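## Task

Take a loose grey peg and push it fully into a free hole of the yellow sulfur ball held in the other gripper until it snaps in, without disturbing any pegs already fitted to that ball.

## Robot and tools

Robot: two xArm6 arms, left_arm and right_arm, each ending in a two-finger parallel gripper that opens to 50 mm. One gripper already holds the ball, and the other should pick up a loose peg and press it in. Arm bases stand near (-0.007, +0.353, 0) for left_arm and (-0.021, -0.381, 0) for right_arm, in metres. A camera stand is fixed behind the arms. Loose objects may get a brief push now and then.

Frame: the scene frame has its origin at table height, midway between the arms. +x points out over the table, +z points up, and left_arm is on the +y side. Image left and right do not match arm names. Reported hand positions can be off by a few centimetres. The gripper's fingers point along its own +z axis and close along its x axis. end_effector_position is the point between the pads, and the fingertips reach 17.5 mm past it. A block on the wrist sticks out about 10 cm toward the gripper's -y side.

Row layout, used by execute_actions and move: one flat list of 18 numbers covering both arms. The first 9 are left_arm dx, dy, dz, rx, ry, rz, then left gripper position, force_limit, speed. The last 9 are the same for right_arm and its gripper. Every number is in [-1, 1].

The six pose numbers are an offset, not a pose. They count from that arm's Hand target as it was when the action or move began, along the scene axes, with rotation about the Hand target's position. Scale: 1.0 equals 0.6 m or 180 degrees. rx, ry, rz form one rotation vector. Each row in an action counts from that same start, not from the row before, and sending the same offset again moves the arm further. Six zeros re-request the current Hand target. That is also how to reclaim an arm, or end a push, after first commanding its target back past the gripper.

Gripper numbers are absolute. position +1 is fully open, about -0.65 brings the pads together, and -1 is for gripping. force_limit runs from about 20 N at -1, through 102 N at 0, to 185 N at +1. speed runs from 20 mm/s at -1, through 85 at 0, to 150 mm/s at +1. Both start at +1. A 0 is a real command, so to leave a gripper alone, repeat its last three numbers. A new force_limit or speed only takes effect once position changes by 0.01 or more. For a softer grip, open first.

execute_actions(actions, cameras): actions is a list of actions. Each action has up to 15 rows, one per 1/30 s step, and the last row holds for the remaining steps. Images come back only when actions is empty or cameras names some. Camera names are cam_left_wrist and cam_right_wrist (672x504), or ["all"].

move(target, speed, blend, blocking, cameras): target is one 18-number row or up to 15 rows. Every row is an offset from the Hand targets at the move's start. speed is in m/s, from 0.002 to 1 with a default of 0.25. Turning is capped at twice that value in rad/s. speed can be one number or one per target. blend is a corner radius in m, where 0 means stop at each target. Paths are straight, end together, and take no longer than 10 s. They do not avoid obstacles or the other arm. Faster moves lag and stray more and strike harder. The result adds a move: line giving the ending (done, off_target, moving, held, fault) and the limits involved (paced means the pose was clipped, held means steps were withheld). Neither done nor off_target tells you whether there was contact.

Other tools:
- wait(seconds 0 to 10) lets time pass.
- stop brakes a running move.
- zoom_image(camera, region [x0, y0, x1, y1] in pixels, at most 504 by 504) enlarges part of the latest image.
- clear_fault(arm) clears a reported torque fault.
- read_manual gives licence text.
- finished_scene(scene) ends the current scene for good. Call it only once the peg is locked in and stable.

Control behaviour: at each step the commanded pose is clipped to within 70 mm and 16 degrees of the measured pose. Hand target in the result is the clipped pose. A gripper often settles short of its target, and waiting does not close that gap. Send the remaining distance as an offset instead.

Results: positions are in m, the quaternion is wxyz, and velocities are in m/s and rad/s. Joint torques include gravity and noise. Joint velocities can read "within noise". Tool commands shows the current gripper commands. object_status means: 0 moving, 1 stopped while opening, 2 stopped while closing (an object is held), 3 reached the commanded position or pads met (usually empty). Confirm a grip by seeing 2. Opening width is roughly (250 - position_measured) x 0.202 mm.

Hazards:
- Contact torque at a joint's limit causes a torque fault. The limits in N m are waist 43.3, shoulder 43.4, elbow 26.7, forearm roll 26.7, wrist pitch 14.4, wrist roll 15, and a held weight counts toward them. The arm backs off and stays stopped until clear_fault.
- A motor stuck at its torque limit for 1 s, or overloaded for a long time, also faults.
- Motors heat when holding loads, reaching far, or pushing toward an unreachable pose. MOTOR HOT appears at 65 °C, and at 80 °C the arm is braked for 30 to 60 s or more.
- A clearance check withholds commands that bring the arms too close, but fingers are exempt. Gripping or pressing the other arm's fingers, or any moderate collision between arms, can fail the scene.
- Insert the peg slowly and align it with the hole. Press firmly but not violently, and use low speed near contact.
- Do not drop parts, release moving parts, slam into fixed objects, knock out existing pegs, or let anything fall off the table.

Each tool is called after "Emit:" as a command line: name --argument value for each argument, lists and objects as JSON in quotes; but a table of rows of numbers goes row by row, as --pt "numbers of a row", without its own name.

## Session

Emit:
execute_actions --actions '[]'

Scene clock: 0.00 s.
left_arm: end_effector_position=(+0.3709, -0.0188, +0.1348) position_measured=154 object_status=3 end_effector_quat_wxyz=(+0.589, +0.808, -0.006, -0.003) | right_arm: end_effector_position=(+0.3786, -0.3906, +0.2450) position_measured=3 object_status=3 end_effector_quat_wxyz=(+0.000, +0.716, +0.698, +0.000)
Joint positions: left_arm=[-0.392 0.265 -0.81 -1.746 1.101 3.365] | right_arm=[0 -0.265 -0.928 0 1.194 0.785]
Joint velocities: within noise
Joint torques (N m): no reading
Hand target: left_arm +0.3709, -0.0188, +0.1348; +0.589, +0.808, -0.006, -0.003 | right_arm +0.3786, -0.3906, +0.2450; +0.000, +0.716, +0.698, +0.000
Tool commands: left_gripper/position=-0.192157 left_gripper/force_limit=+1.0 left_gripper/speed=+1.0 right_gripper/position=+1.0 right_gripper/force_limit=+1.0 right_gripper/speed=+1.0

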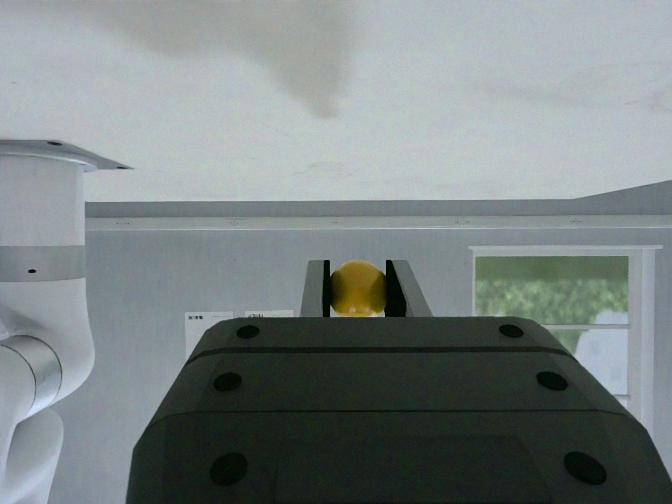

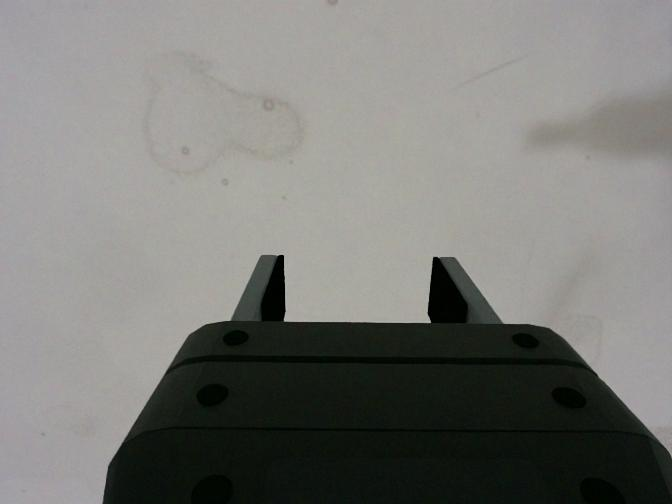

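Emit:
zoom_image --camera "cam_left_wrist" --region '[290, 240, 430, 330]'

Emit:
zoom_image --camera "cam_right_wrist" --region '[84, 0, 588, 330]'

Scaled by 3.600.

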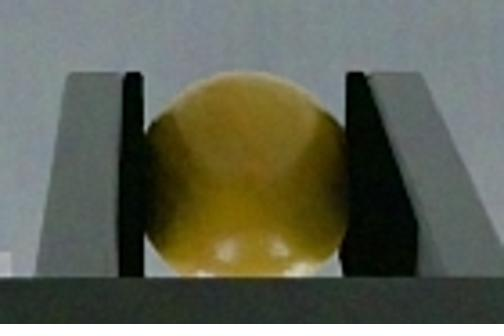

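Scaled by 1.000.

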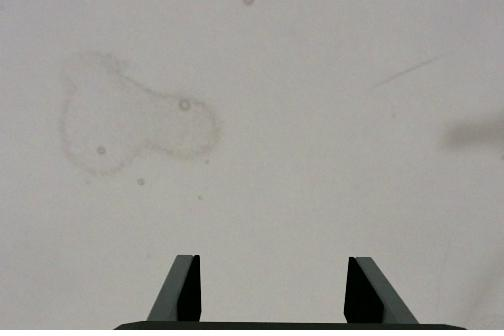

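Emit:
move --target '[0,0,0,0,0,0,-0.192157,1,1,0,0,0.2,0,-0.17,0,1,1,1]' --speed 0.4 --cameras '["all"]'

Scene clock: 12.87 s.
left_arm: end_effector_position=(+0.3709, -0.0188, +0.1348) position_measured=154 object_status=3 end_effector_quat_wxyz=(+0.589, +0.808, -0.006, -0.003) | right_arm: end_effector_position=(+0.3786, -0.3906, +0.3650) position_measured=3 object_status=3 end_effector_quat_wxyz=(+0.184, +0.690, +0.674, +0.189)
Joint positions: left_arm=[-0.392 0.265 -0.81 -1.746 1.101 3.365] | right_arm=[-0.008 -0.714 -0.72 0.021 0.9 0.769]
Joint torques (N m): left_arm=[0.59 -29.77 -18.62 -0.83 1.34 -0.12] | right_arm=[-1.69 -7.38 -27.21 0.3 -2.59 -0.69]
Hand target: left_arm +0.3709, -0.0188, +0.1348; +0.589, +0.808, -0.006, -0.003 | right_arm +0.3786, -0.3906, +0.3650; +0.184, +0.690, +0.674, +0.189
Off the commanded pose: left_arm 0.000 m, 0 deg | right_arm 0.000 m, 0 deg.
move: done

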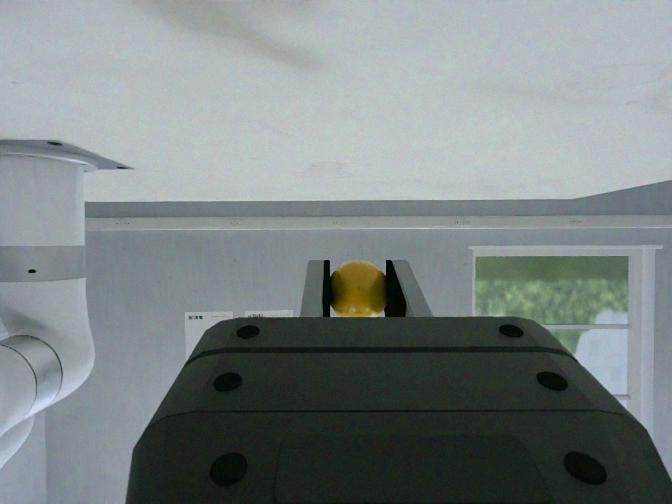

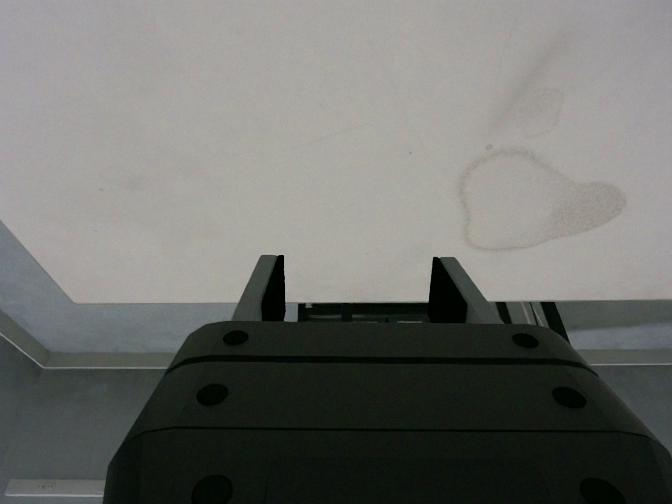

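Emit:
move --target '[0,0,0,0,0,0,-0.192157,1,1,0,0,0.05,0,0,0.5,1,1,1]' --speed 0.6 --cameras '["cam_right_wrist"]'

Scene clock: 17.53 s.
left_arm: end_effector_position=(+0.3709, -0.0188, +0.1348) position_measured=154 object_status=3 end_effector_quat_wxyz=(+0.589, +0.808, -0.006, -0.003) | right_arm: end_effector_position=(+0.3786, -0.3906, +0.3950) position_measured=3 object_status=3 end_effector_quat_wxyz=(-0.003, +0.012, +0.964, +0.264)
Joint positions: left_arm=[-0.392 0.265 -0.81 -1.746 1.101 3.365] | right_arm=[-0.327 -0.168 -1.384 0.505 1.731 -1.076]
Joint torques (N m): left_arm=[1.4 -29.07 -18.67 -0.91 1.28 -0.11] | right_arm=[2.04 -13.71 -26.69 0.47 -0.52 -0.7]
Hand target: left_arm +0.3709, -0.0188, +0.1348; +0.589, +0.808, -0.006, -0.003 | right_arm +0.3786, -0.3906, +0.3950; -0.003, +0.012, +0.964, +0.264
Off the commanded pose: left_arm 0.000 m, 0 deg | right_arm 0.000 m, 0 deg.
move: done
Images, in order (width x height): cam_right_wrist 672x504.

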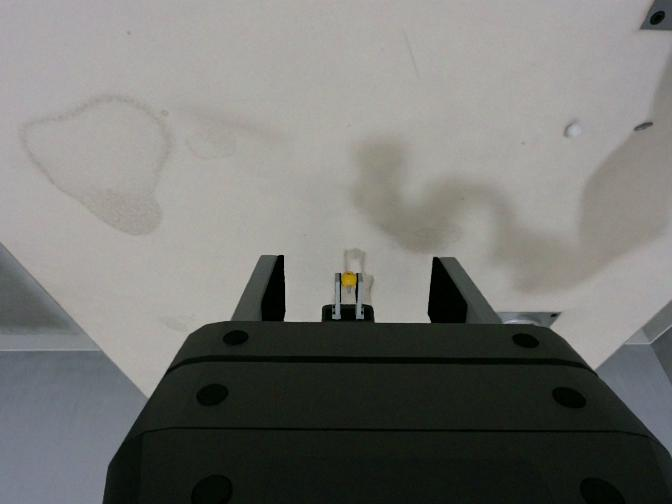

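Emit:
zoom_image --camera "cam_right_wrist" --region '[532, 84, 672, 189]'

Emit:
zoom_image --camera "cam_right_wrist" --region '[310, 235, 400, 325]'

Scaled by 3.600.

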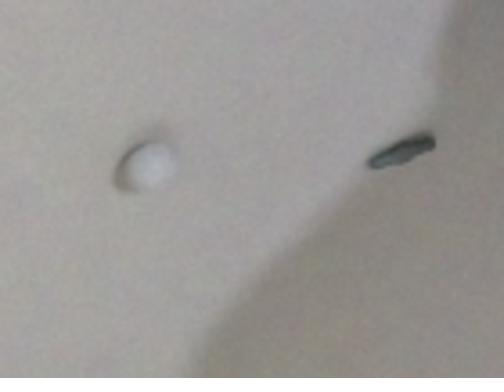

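Scaled by 5.600.

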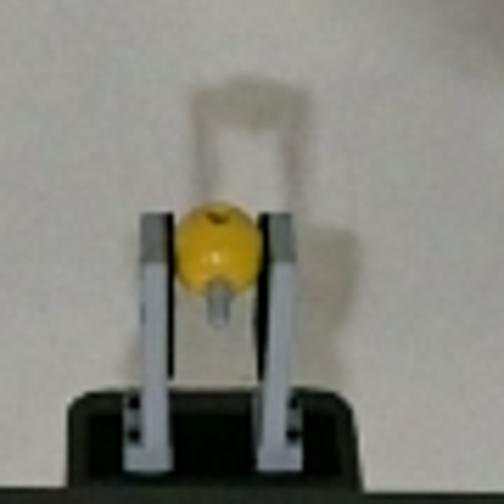

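Emit:
move --target '[0,0,0,0,0,0,-0.192157,1,1,0,0.3,-0.2,0,0,0,1,1,1]' --speed 0.4 --cameras '["cam_right_wrist"]'

Emit:
zoom_image --camera "cam_right_wrist" --region '[300, 235, 400, 325]'

Scene clock: 36.90 s.
left_arm: end_effector_position=(+0.3709, -0.0188, +0.1348) position_measured=154 object_status=3 end_effector_quat_wxyz=(+0.589, +0.808, -0.006, -0.003) | right_arm: end_effector_position=(+0.3786, -0.2106, +0.2750) position_measured=3 object_status=3 end_effector_quat_wxyz=(-0.003, +0.012, +0.964, +0.264)
Joint positions: left_arm=[-0.392 0.265 -0.81 -1.746 1.101 3.365] | right_arm=[0.163 -0.252 -0.934 0.579 1.172 -0.848]
Joint torques (N m): left_arm=[1.44 -28.94 -18.66 -0.81 1.34 -0.23] | right_arm=[2.39 -13.33 -27.38 0.91 -1.51 0.72]
Hand target: left_arm +0.3709, -0.0188, +0.1348; +0.589, +0.808, -0.006, -0.003 | right_arm +0.3786, -0.2106, +0.2750; -0.003, +0.012, +0.964, +0.264
Off the commanded pose: left_arm 0.000 m, 0 deg | right_arm 0.000 m, 0 deg.
move: done
Images, in order (width x height): cam_right_wrist 672x504.

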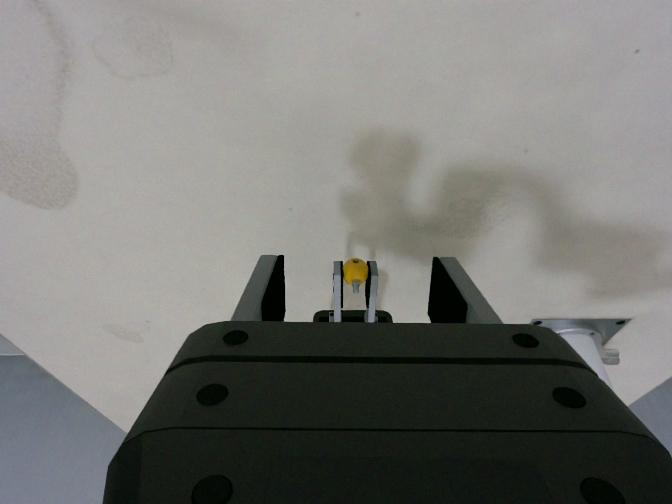

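Scaled by 5.040.

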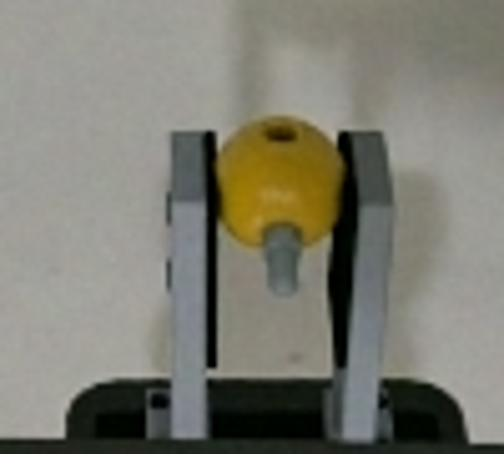

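Emit:
move --target '[0,0,0,0,0,0,-0.192157,1,1,-0.62,0.05,-0.04,-0.1331,0.1335,-0.4869,1,1,1]' --speed 0.35 --cameras '["cam_right_wrist"]'

Scene clock: 62.87 s.
left_arm: end_effector_position=(+0.3709, -0.0188, +0.1348) position_measured=154 object_status=3 end_effector_quat_wxyz=(+0.589, +0.808, -0.006, -0.003) | right_arm: end_effector_position=(+0.0066, -0.1806, +0.2510) position_measured=3 object_status=3 end_effector_quat_wxyz=(+0.000, +0.716, +0.698, +0.000)
Joint positions: left_arm=[-0.392 0.265 -0.81 -1.746 1.101 3.365] | right_arm=[1.456 -1.055 -0.446 0 1.501 2.242]
Joint torques (N m): left_arm=[1.51 -28.89 -18.74 -0.92 1.27 -0.13] | right_arm=[1.83 0.44 -27.43 -0.51 -1 0.63]
Hand target: left_arm +0.3709, -0.0188, +0.1348; +0.589, +0.808, -0.006, -0.003 | right_arm +0.0066, -0.1806, +0.2510; +0.000, +0.716, +0.698, +0.000
Off the commanded pose: left_arm 0.000 m, 0 deg | right_arm 0.000 m, 0 deg.
move: done
Images, in order (width x height): cam_right_wrist 672x504.

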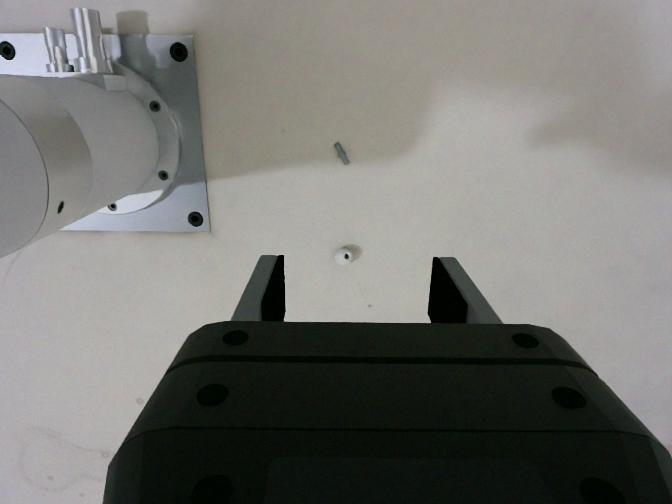

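Emit:
zoom_image --camera "cam_right_wrist" --region '[310, 130, 370, 180]'

Emit:
zoom_image --camera "cam_right_wrist" --region '[320, 235, 370, 275]'

Scaled by 8.400.

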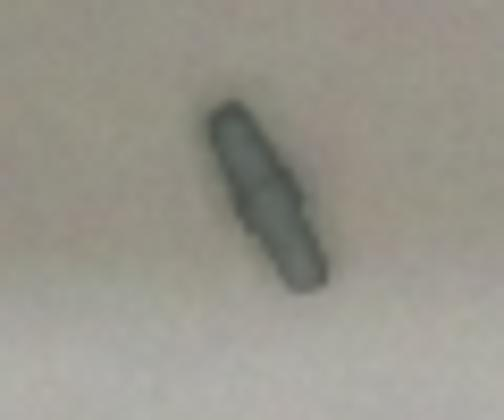

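Scaled by 10.080.

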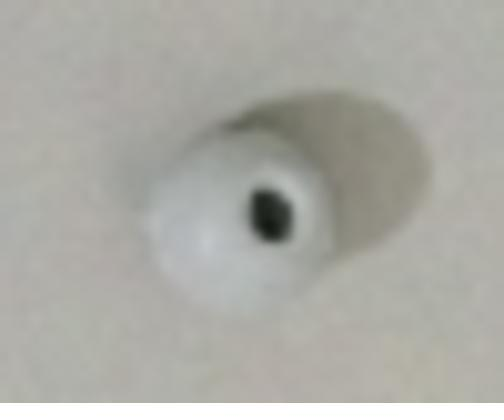

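Emit:
move --target '[0,0,0,0,0,0,-0.192157,1,1,-0.044,-0.0137,-0.25,0,0,0.138,0,1,1]' --speed 0.25 --cameras '["cam_right_wrist"]'

Emit:
zoom_image --camera "cam_right_wrist" --region '[280, 160, 440, 320]'

Scene clock: 75.93 s.
left_arm: end_effector_position=(+0.3709, -0.0188, +0.1348) position_measured=154 object_status=3 end_effector_quat_wxyz=(+0.589, +0.808, -0.006, -0.003) | right_arm: end_effector_position=(-0.0198, -0.1888, +0.1010) position_measured=152 object_status=3 end_effector_quat_wxyz=(+0.000, +0.549, +0.836, +0.000)
Joint positions: left_arm=[-0.392 0.265 -0.81 -1.746 1.101 3.365] | right_arm=[1.587 -1.061 -0.013 0.001 1.073 1.938]
Joint torques (N m): left_arm=[1.5 -28.98 -18.73 -0.85 1.19 -0.18] | right_arm=[2.16 0.57 -25.83 0.24 -1.86 -0.68]
Hand target: left_arm +0.3709, -0.0188, +0.1348; +0.589, +0.808, -0.006, -0.003 | right_arm -0.0198, -0.1888, +0.1010; +0.000, +0.549, +0.836, +0.000
Off the commanded pose: left_arm 0.000 m, 0 deg | right_arm 0.000 m, 0 deg.
move: done
Images, in order (width x height): cam_right_wrist 672x504.

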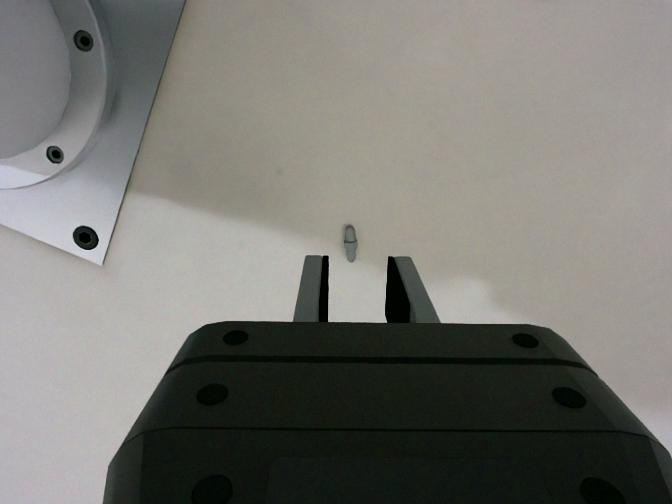

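Scaled by 3.150.

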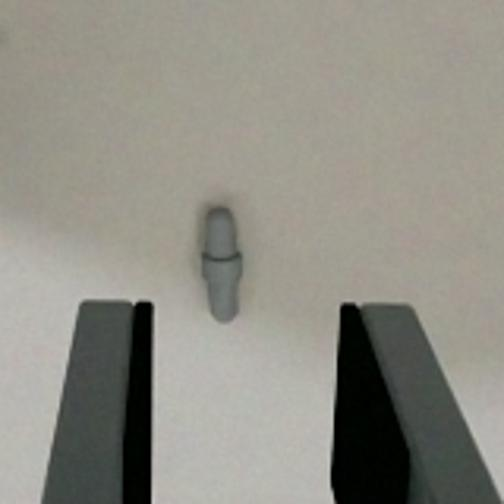

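Emit:
move --target '[0,0,0,0,0,0,-0.192157,1,1,-0.0023,-0.001,-0.115,0,0,0,0,1,1]' --speed 0.15 --cameras '["cam_right_wrist"]'

Emit:
zoom_image --camera "cam_right_wrist" --region '[310, 240, 410, 330]'

Scene clock: 83.20 s.
left_arm: end_effector_position=(+0.3709, -0.0188, +0.1348) position_measured=154 object_status=3 end_effector_quat_wxyz=(+0.589, +0.808, -0.006, -0.003) | right_arm: end_effector_position=(-0.0212, -0.1894, +0.0320) position_measured=152 object_status=3 end_effector_quat_wxyz=(+0.000, +0.549, +0.836, +0.000)
Joint positions: left_arm=[-0.392 0.265 -0.81 -1.746 1.101 3.365] | right_arm=[1.594 -0.759 0.094 0.001 0.664 1.945]
Joint torques (N m): left_arm=[1.53 -29 -18.72 -0.74 1.27 -0.14] | right_arm=[1.95 -1.31 -23.25 0.04 -1.82 0.63]
Hand target: left_arm +0.3709, -0.0188, +0.1348; +0.589, +0.808, -0.006, -0.003 | right_arm -0.0212, -0.1894, +0.0320; +0.000, +0.549, +0.836, +0.000
Off the commanded pose: left_arm 0.000 m, 0 deg | right_arm 0.000 m, 0 deg.
move: done
Images, in order (width x height): cam_right_wrist 672x504.

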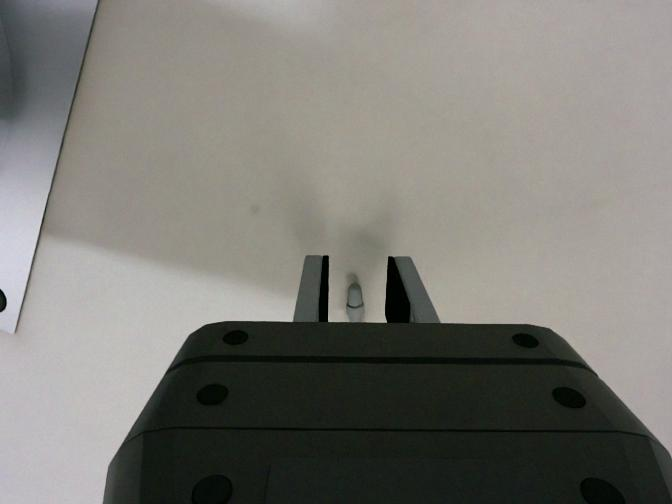

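Scaled by 5.040.

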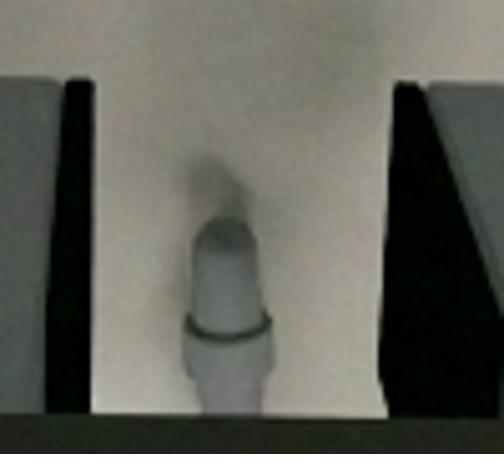

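Emit:
move --target '[0,0,0,0,0,0,-0.192157,1,1,0,0,-0.02,0,0,0,0,1,1]' --speed 0.04 --cameras '["cam_right_wrist"]'

Emit:
zoom_image --camera "cam_right_wrist" --region '[290, 240, 420, 330]'

Scene clock: 87.67 s.
left_arm: end_effector_position=(+0.3709, -0.0188, +0.1348) position_measured=154 object_status=3 end_effector_quat_wxyz=(+0.589, +0.808, -0.006, -0.003) | right_arm: end_effector_position=(-0.0212, -0.1894, +0.0200) position_measured=152 object_status=3 end_effector_quat_wxyz=(+0.000, +0.549, +0.836, +0.000)
Joint positions: left_arm=[-0.392 0.265 -0.81 -1.746 1.101 3.365] | right_arm=[1.594 -0.669 0.1 0.001 0.568 1.945]
Joint torques (N m): left_arm=[1.61 -29.03 -18.83 -0.8 1.23 -0.18] | right_arm=[2.12 -2.07 -21.71 0.26 -1.84 -0.54]
Hand target: left_arm +0.3709, -0.0188, +0.1348; +0.589, +0.808, -0.006, -0.003 | right_arm -0.0212, -0.1894, +0.0200; +0.000, +0.549, +0.836, +0.000
Off the commanded pose: left_arm 0.000 m, 0 deg | right_arm 0.000 m, 0 deg.
move: done
Images, in order (width x height): cam_right_wrist 672x504.

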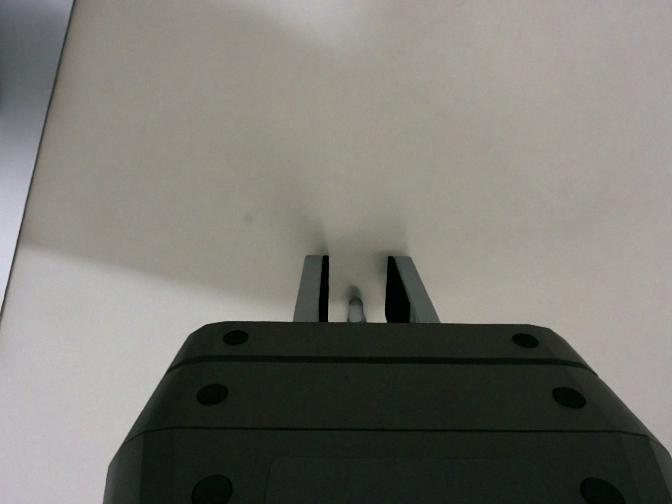

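Scaled by 3.877.

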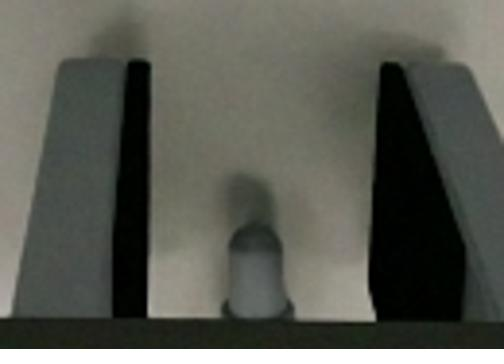

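Emit:
move --pt "0 0 0 0 0 0 -0.192157 1 1 0 0 -0.0025 0 0 0 0 1 1" --pt "0 0 0 0 0 0 -0.192157 1 1 0 0 -0.0025 0 0 0 -1 -0.2 -1" --speed 0.03 --cameras '["cam_right_wrist"]'

Emit:
zoom_image --camera "cam_right_wrist" --region '[290, 240, 420, 330]'

Scene clock: 92.67 s.
left_arm: end_effector_position=(+0.3709, -0.0188, +0.1348) position_measured=154 object_status=3 end_effector_quat_wxyz=(+0.589, +0.808, -0.006, -0.003) | right_arm: end_effector_position=(-0.0212, -0.1894, +0.0185) position_measured=238 object_status=2 end_effector_quat_wxyz=(+0.000, +0.549, +0.836, +0.000)
Joint positions: left_arm=[-0.392 0.265 -0.81 -1.746 1.101 3.365] | right_arm=[1.594 -0.656 0.101 0.001 0.555 1.945]
Joint torques (N m): left_arm=[1.59 -28.93 -18.88 -0.91 1.24 -0.13] | right_arm=[2.2 -2.04 -20.76 0.29 -1.8 -0.63]
Hand target: left_arm +0.3709, -0.0188, +0.1348; +0.589, +0.808, -0.006, -0.003 | right_arm -0.0212, -0.1894, +0.0185; +0.000, +0.549, +0.836, +0.000
Off the commanded pose: left_arm 0.000 m, 0 deg | right_arm 0.000 m, 0 deg.
move: done
Images, in order (width x height): cam_right_wrist 672x504.

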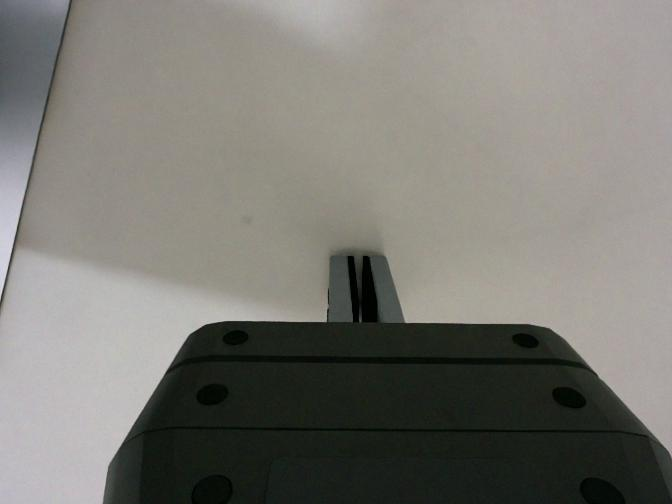

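Scaled by 3.877.

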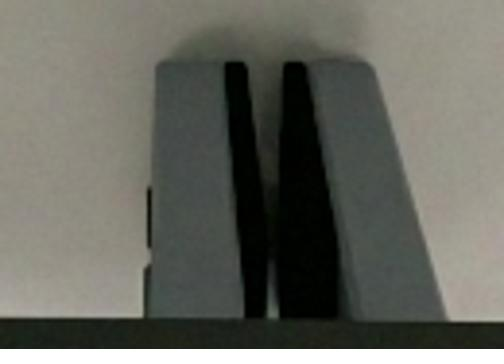

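Emit:
move --target '[0,0,0,0,0,0,-0.192157,1,1,0,0,0,0,0,0,-0.4,-0.2,-1]' --cameras '["cam_right_wrist"]'

Emit:
zoom_image --camera "cam_right_wrist" --region '[310, 240, 410, 330]'

Scene clock: 95.27 s.
left_arm: end_effector_position=(+0.3709, -0.0188, +0.1348) position_measured=154 object_status=3 end_effector_quat_wxyz=(+0.589, +0.808, -0.006, -0.003) | right_arm: end_effector_position=(-0.0212, -0.1894, +0.0185) position_measured=212 object_status=0 end_effector_quat_wxyz=(+0.000, +0.549, +0.836, +0.000)
Joint positions: left_arm=[-0.392 0.265 -0.81 -1.746 1.101 3.365] | right_arm=[1.594 -0.656 0.101 0.001 0.555 1.945]
Joint torques (N m): left_arm=[1.41 -28.84 -18.85 -0.88 1.24 -0.2] | right_arm=[1.99 -2.34 -20.96 0.3 -1.73 -0.65]
Hand target: left_arm +0.3709, -0.0188, +0.1348; +0.589, +0.808, -0.006, -0.003 | right_arm -0.0212, -0.1894, +0.0185; +0.000, +0.549, +0.836, +0.000
Off the commanded pose: left_arm 0.000 m, 0 deg | right_arm 0.000 m, 0 deg.
move: done
Images, in order (width x height): cam_right_wrist 672x504.

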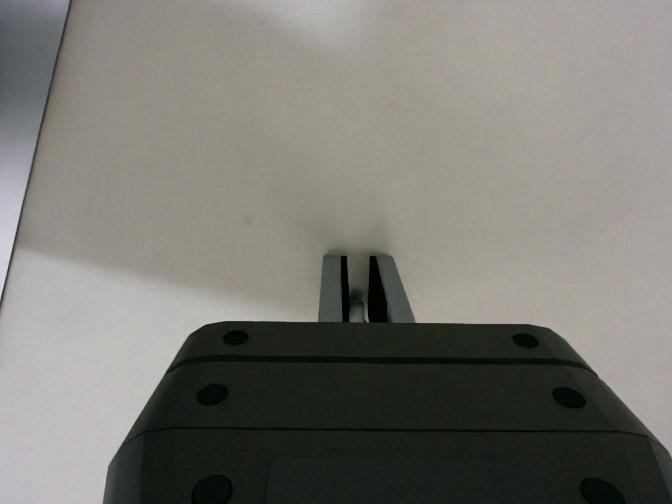

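Scaled by 5.040.

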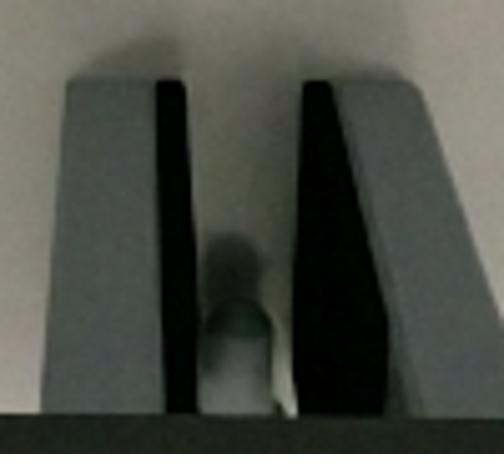

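Emit:
move --target '[0,0,0,0,0,0,-0.192157,1,1,0,0,-0.0042,0,0,0,-0.4,-0.2,-1]' --speed 0.01 --cameras '["cam_right_wrist"]'

Emit:
zoom_image --camera "cam_right_wrist" --region '[310, 240, 410, 330]'

Scene clock: 98.30 s.
left_arm: end_effector_position=(+0.3709, -0.0188, +0.1348) position_measured=154 object_status=3 end_effector_quat_wxyz=(+0.589, +0.808, -0.006, -0.003) | right_arm: end_effector_position=(-0.0212, -0.1886, +0.0165) position_measured=212 object_status=3 end_effector_quat_wxyz=(-0.001, +0.549, +0.836, +0.001)
Joint positions: left_arm=[-0.392 0.265 -0.81 -1.746 1.101 3.365] | right_arm=[1.594 -0.636 0.1 0.001 0.534 1.945]
Joint torques (N m): left_arm=[1.6 -29.03 -18.92 -0.85 1.22 -0.22] | right_arm=[1.8 12.19 18.36 0.14 -0.58 -0.57]
Hand target: left_arm +0.3709, -0.0188, +0.1348; +0.589, +0.808, -0.006, -0.003 | right_arm -0.0212, -0.1894, +0.0160; +0.000, +0.549, +0.836, +0.000
Off the commanded pose: left_arm 0.000 m, 0 deg | right_arm 0.001 m, 0 deg.
move: done
Images, in order (width x height): cam_right_wrist 672x504.

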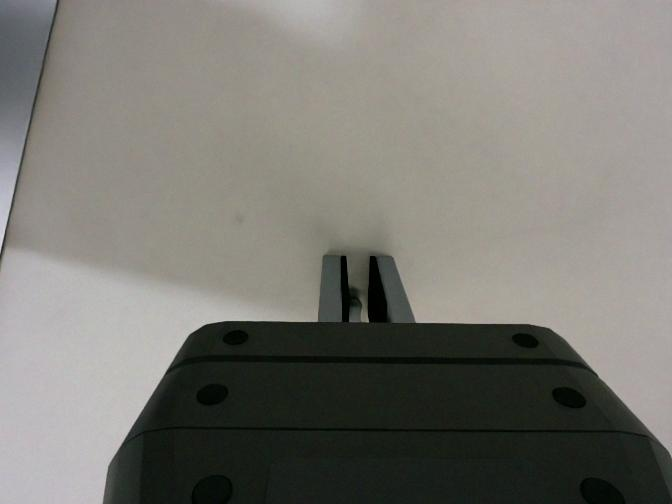

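Scaled by 5.040.

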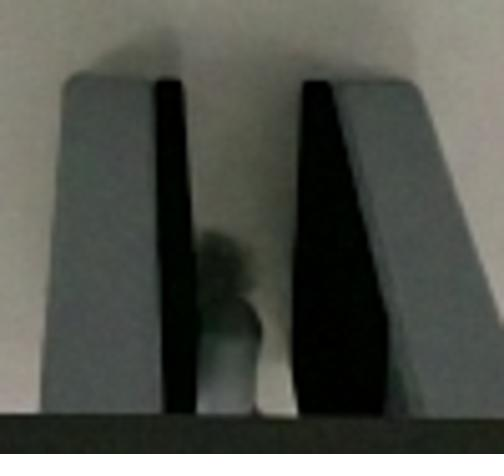

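Emit:
move --pt "0 0 0 0 0 0 -0.192157 1 1 0 0 0.0067 0 0 0 -0.4 -0.2 -1" --pt "0 0 0 0 0 0 -0.192157 1 1 0 0 0.0067 0 0 0 0 -0.2 -1" --speed 0.02 --cameras '["cam_right_wrist"]'

Emit:
zoom_image --camera "cam_right_wrist" --region '[290, 240, 420, 330]'

Scene clock: 105.50 s.
left_arm: end_effector_position=(+0.3709, -0.0188, +0.1348) position_measured=154 object_status=3 end_effector_quat_wxyz=(+0.589, +0.808, -0.006, -0.003) | right_arm: end_effector_position=(-0.0212, -0.1894, +0.0200) position_measured=152 object_status=0 end_effector_quat_wxyz=(+0.000, +0.549, +0.836, +0.000)
Joint positions: left_arm=[-0.392 0.265 -0.81 -1.746 1.101 3.365] | right_arm=[1.594 -0.669 0.1 0.001 0.568 1.945]
Joint torques (N m): left_arm=[1.56 -28.89 -19 -0.92 1.18 -0.14] | right_arm=[-1.1 -4.19 -21.73 -0.63 -1.09 0.46]
Hand target: left_arm +0.3709, -0.0188, +0.1348; +0.589, +0.808, -0.006, -0.003 | right_arm -0.0212, -0.1894, +0.0200; +0.000, +0.549, +0.836, +0.000
Off the commanded pose: left_arm 0.000 m, 0 deg | right_arm 0.000 m, 0 deg.
move: done
Images, in order (width x height): cam_right_wrist 672x504.

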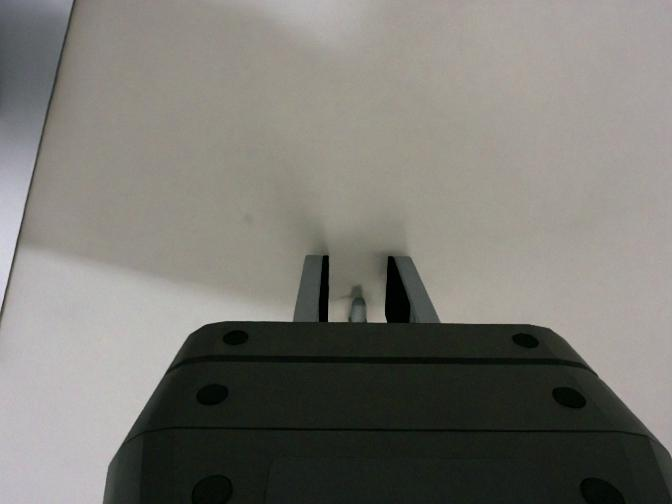

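Scaled by 3.877.

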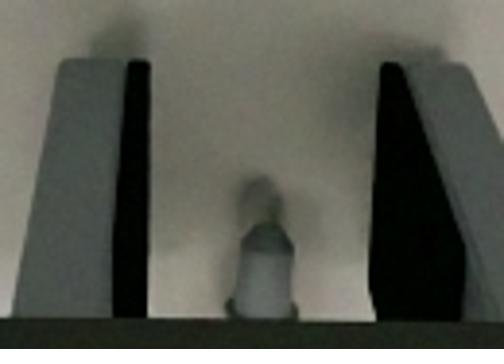

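Emit:
move --target '[0,0,0,0,0,0,-0.192157,1,1,-0.028,-0.0125,0.05,0,0,0,0,-0.2,-1]' --speed 0.1 --cameras '["cam_right_wrist"]'

Emit:
zoom_image --camera "cam_right_wrist" --region '[330, 250, 386, 310]'

Scene clock: 109.17 s.
left_arm: end_effector_position=(+0.3709, -0.0188, +0.1348) position_measured=154 object_status=3 end_effector_quat_wxyz=(+0.589, +0.808, -0.006, -0.003) | right_arm: end_effector_position=(-0.0380, -0.1969, +0.0500) position_measured=152 object_status=3 end_effector_quat_wxyz=(+0.000, +0.549, +0.836, +0.000)
Joint positions: left_arm=[-0.392 0.265 -0.81 -1.746 1.101 3.365] | right_arm=[1.685 -0.937 0.101 0.001 0.835 2.036]
Joint torques (N m): left_arm=[1.46 -29 -18.95 -0.76 1.22 -0.11] | right_arm=[2.2 -2.23 -23.72 -0.47 -1.03 0.69]
Hand target: left_arm +0.3709, -0.0188, +0.1348; +0.589, +0.808, -0.006, -0.003 | right_arm -0.0380, -0.1969, +0.0500; +0.000, +0.549, +0.836, +0.000
Off the commanded pose: left_arm 0.000 m, 0 deg | right_arm 0.000 m, 0 deg.
move: done
Images, in order (width x height): cam_right_wrist 672x504.

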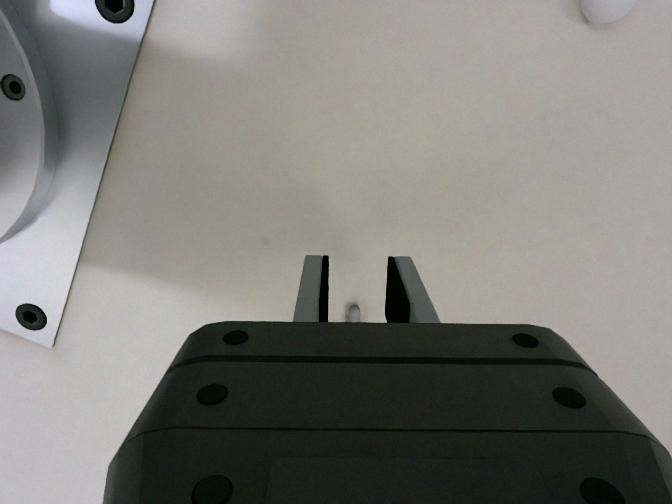

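Scaled by 8.400.

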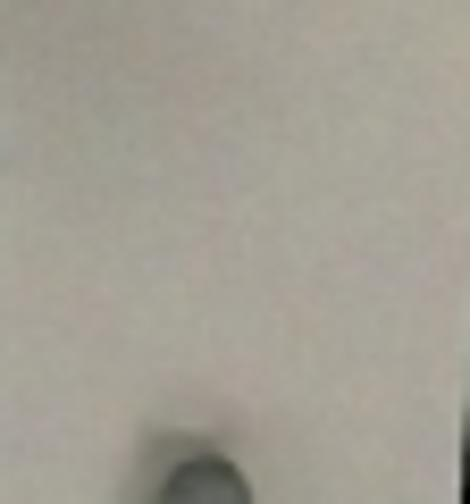

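Emit:
move --target '[0,0,0,0,0,0,-0.192157,1,1,0.046,0.02,0.033,0,0,0,0,-0.2,-1]' --speed 0.1 --cameras '["cam_right_wrist"]'

Emit:
zoom_image --camera "cam_right_wrist" --region '[320, 215, 390, 275]'

Scene clock: 111.67 s.
left_arm: end_effector_position=(+0.3709, -0.0188, +0.1348) position_measured=154 object_status=3 end_effector_quat_wxyz=(+0.589, +0.808, -0.006, -0.003) | right_arm: end_effector_position=(-0.0104, -0.1849, +0.0698) position_measured=152 object_status=3 end_effector_quat_wxyz=(+0.000, +0.549, +0.836, +0.000)
Joint positions: left_arm=[-0.392 0.265 -0.81 -1.746 1.101 3.365] | right_arm=[1.539 -0.926 0.033 0.001 0.892 1.89]
Joint torques (N m): left_arm=[1.66 -29.15 -18.91 -0.69 1.24 -0.16] | right_arm=[-1.65 -0.44 -25.98 0.29 -1.02 -0.58]
Hand target: left_arm +0.3709, -0.0188, +0.1348; +0.589, +0.808, -0.006, -0.003 | right_arm -0.0104, -0.1849, +0.0698; +0.000, +0.549, +0.836, +0.000
Off the commanded pose: left_arm 0.000 m, 0 deg | right_arm 0.000 m, 0 deg.
move: done
Images, in order (width x height): cam_right_wrist 672x504.

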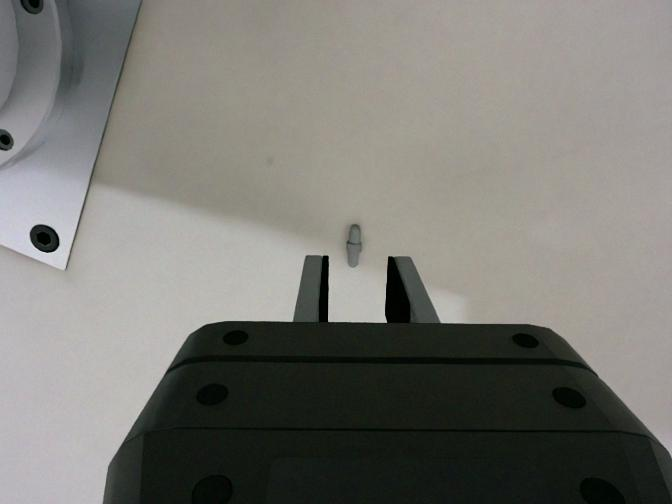

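Scaled by 7.200.

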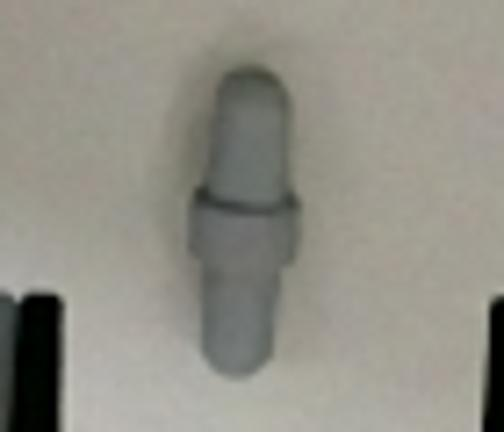

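Emit:
move --pt "0 0 0 0 0 0 -0.192157 1 1 -0.0202 -0.0077 -0.0797 0 0 0.0083 0 -0.2 -1" --pt "0 0 0 0 0 0 -0.192157 1 1 -0.0202 -0.0077 -0.0872 0 0 0.0083 0 -0.2 -1" --speed '[0.1,0.01]' --cameras '["cam_right_wrist"]'

Emit:
zoom_image --camera "cam_right_wrist" --region '[290, 240, 420, 330]'

Scene clock: 122.67 s.
left_arm: end_effector_position=(+0.3709, -0.0188, +0.1348) position_measured=154 object_status=3 end_effector_quat_wxyz=(+0.589, +0.808, -0.006, -0.003) | right_arm: end_effector_position=(-0.0225, -0.1895, +0.0175) position_measured=152 object_status=3 end_effector_quat_wxyz=(+0.000, +0.538, +0.843, +0.000)
Joint positions: left_arm=[-0.392 0.265 -0.81 -1.746 1.101 3.365] | right_arm=[1.601 -0.649 0.101 0.001 0.547 1.926]
Joint torques (N m): left_arm=[1.49 -28.85 -19.08 -0.8 1.34 -0.22] | right_arm=[2.14 -2.12 -20.63 0.12 -1.94 0.23]
Hand target: left_arm +0.3709, -0.0188, +0.1348; +0.589, +0.808, -0.006, -0.003 | right_arm -0.0225, -0.1895, +0.0175; +0.000, +0.538, +0.843, +0.000
Off the commanded pose: left_arm 0.000 m, 0 deg | right_arm 0.000 m, 0 deg.
move: done
Images, in order (width x height): cam_right_wrist 672x504.

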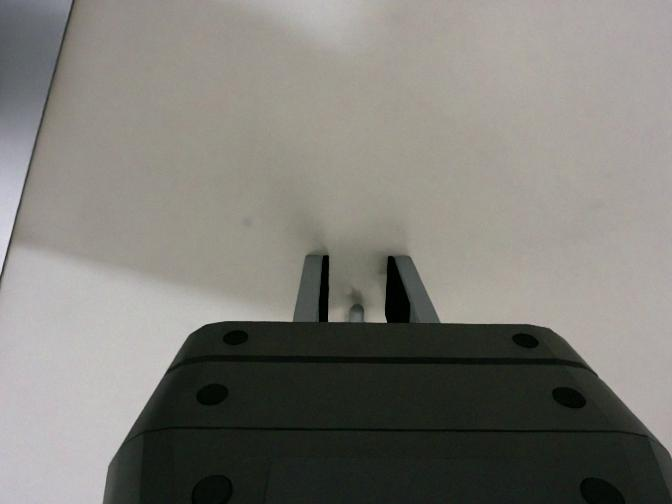

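Scaled by 3.877.

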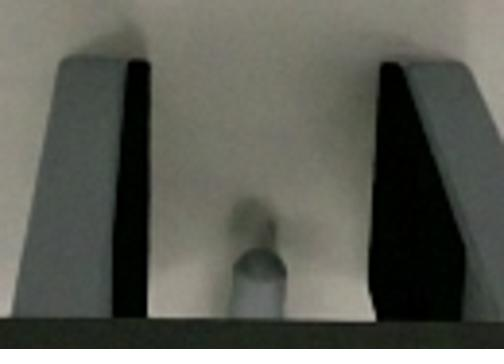

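Emit:
move --target '[0,0,0,0,0,0,-0.192157,1,1,0,0,-0.0017,0,0,0,0,-0.2,-1]' --speed 0.01 --cameras '[]'

Scene clock: 124.37 s.
left_arm: end_effector_position=(+0.3709, -0.0188, +0.1348) position_measured=154 object_status=3 end_effector_quat_wxyz=(+0.589, +0.808, -0.006, -0.003) | right_arm: end_effector_position=(-0.0225, -0.1892, +0.0167) position_measured=152 object_status=3 end_effector_quat_wxyz=(-0.001, +0.538, +0.843, +0.000)
Joint positions: left_arm=[-0.392 0.265 -0.81 -1.746 1.101 3.365] | right_arm=[1.601 -0.641 0.101 0.001 0.538 1.926]
Joint torques (N m): left_arm=[1.67 -28.81 -18.96 -0.87 1.26 -0.21] | right_arm=[2.07 9.56 11.43 0.22 -0.94 -0.49]
Hand target: left_arm +0.3709, -0.0188, +0.1348; +0.589, +0.808, -0.006, -0.003 | right_arm -0.0225, -0.1895, +0.0164; +0.000, +0.538, +0.843, +0.000
Off the commanded pose: left_arm 0.000 m, 0 deg | right_arm 0.000 m, 0 deg.
move: done
No camera images: "cameras" was empty.

Emit:
move --pt "0 0 0 0 0 0 -0.192157 1 1 0 0 0.002 0 0 0 0 -0.2 -1" --pt "0 0 0 0 0 0 -0.192157 1 1 0 0 0.002 0 0 0 -1 -0.6 -1" --speed 0.02 --cameras '["cam_right_wrist"]'

Emit:
zoom_image --camera "cam_right_wrist" --region '[320, 240, 410, 330]'

Scene clock: 131.43 s.
left_arm: end_effector_position=(+0.3709, -0.0188, +0.1348) position_measured=154 object_status=3 end_effector_quat_wxyz=(+0.589, +0.808, -0.006, -0.003) | right_arm: end_effector_position=(-0.0225, -0.1895, +0.0176) position_measured=236 object_status=0 end_effector_quat_wxyz=(+0.000, +0.538, +0.843, +0.000)
Joint positions: left_arm=[-0.392 0.265 -0.81 -1.746 1.101 3.365] | right_arm=[1.601 -0.65 0.101 0.001 0.548 1.926]
Joint torques (N m): left_arm=[1.52 -28.93 -19.17 -0.88 1.2 -0.18] | right_arm=[-0.63 -4.39 -21.49 -0.11 -1.81 0.07]
Hand target: left_arm +0.3709, -0.0188, +0.1348; +0.589, +0.808, -0.006, -0.003 | right_arm -0.0225, -0.1895, +0.0176; +0.000, +0.538, +0.843, +0.000
Off the commanded pose: left_arm 0.000 m, 0 deg | right_arm 0.000 m, 0 deg.
move: done
Images, in order (width x height): cam_right_wrist 672x504.

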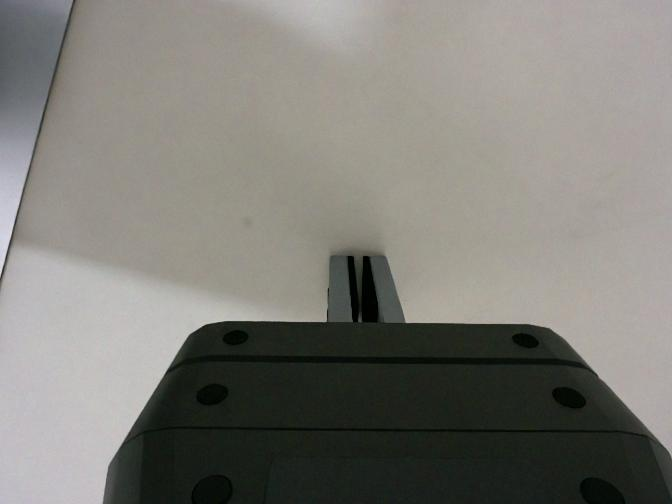

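Scaled by 5.600.

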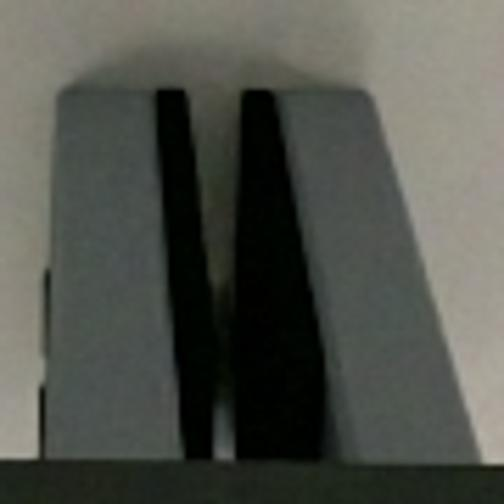

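Emit:
wait --seconds 0.5

Scene clock: 133.73 s.
left_arm: end_effector_position=(+0.3709, -0.0188, +0.1348) position_measured=154 object_status=3 end_effector_quat_wxyz=(+0.589, +0.808, -0.006, -0.003) | right_arm: end_effector_position=(-0.0225, -0.1895, +0.0176) position_measured=236 object_status=2 end_effector_quat_wxyz=(+0.000, +0.538, +0.843, +0.000)
Joint positions: left_arm=[-0.392 0.265 -0.81 -1.746 1.101 3.365] | right_arm=[1.601 -0.65 0.101 0.001 0.548 1.926]
Joint torques (N m): left_arm=[1.38 -28.99 -19.19 -0.84 1.29 -0.15] | right_arm=[-1.08 -4.1 -21.38 -0.15 -1.82 0.53]
Hand target: left_arm +0.3709, -0.0188, +0.1348; +0.589, +0.808, -0.006, -0.003 | right_arm -0.0225, -0.1895, +0.0176; +0.000, +0.538, +0.843, +0.000
Tool commands: left_gripper/position=-0.192157 left_gripper/force_limit=+1.0 left_gripper/speed=+1.0 right_gripper/position=-1.0 right_gripper/force_limit=-0.6 right_gripper/speed=-1.0
Off the commanded pose: left_arm 0.000 m, 0 deg | right_arm 0.000 m, 0 deg.
wait: 0.50 s; at rest from the start

Emit:
move --target '[0,0,0,0,0,0,-0.192157,1,1,0,0,0.1,0,0,0,-1,-0.6,-1]' --speed 0.06 --cameras '["cam_right_wrist"]'

Emit:
zoom_image --camera "cam_right_wrist" --region '[320, 240, 410, 330]'

Scene clock: 136.93 s.
left_arm: end_effector_position=(+0.3709, -0.0188, +0.1348) position_measured=154 object_status=3 end_effector_quat_wxyz=(+0.589, +0.808, -0.006, -0.003) | right_arm: end_effector_position=(-0.0225, -0.1895, +0.0776) position_measured=236 object_status=2 end_effector_quat_wxyz=(+0.000, +0.538, +0.843, +0.000)
Joint positions: left_arm=[-0.392 0.265 -0.81 -1.746 1.101 3.365] | right_arm=[1.601 -0.999 0.036 0.001 0.963 1.926]
Joint torques (N m): left_arm=[1.58 -28.94 -19.05 -0.74 1.32 -0.28] | right_arm=[-1.55 -1.95 -26.63 -0.51 -1.04 0.61]
Hand target: left_arm +0.3709, -0.0188, +0.1348; +0.589, +0.808, -0.006, -0.003 | right_arm -0.0225, -0.1895, +0.0776; +0.000, +0.538, +0.843, +0.000
Off the commanded pose: left_arm 0.000 m, 0 deg | right_arm 0.000 m, 0 deg.
move: done
Images, in order (width x height): cam_right_wrist 672x504.

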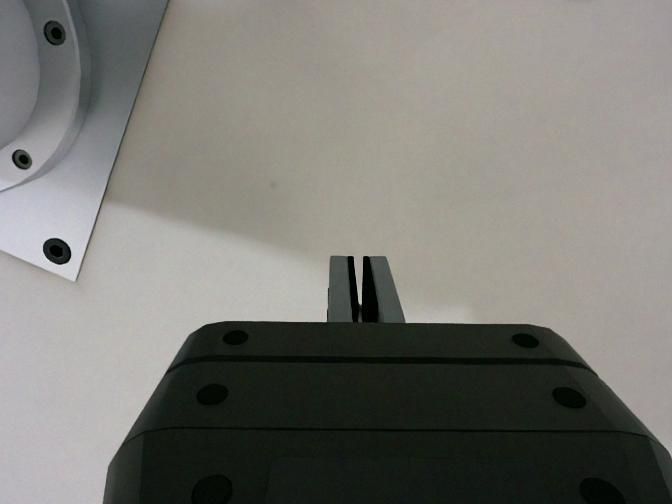

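Scaled by 5.600.

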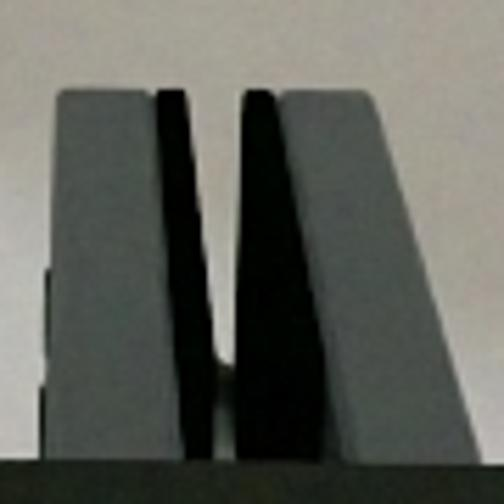

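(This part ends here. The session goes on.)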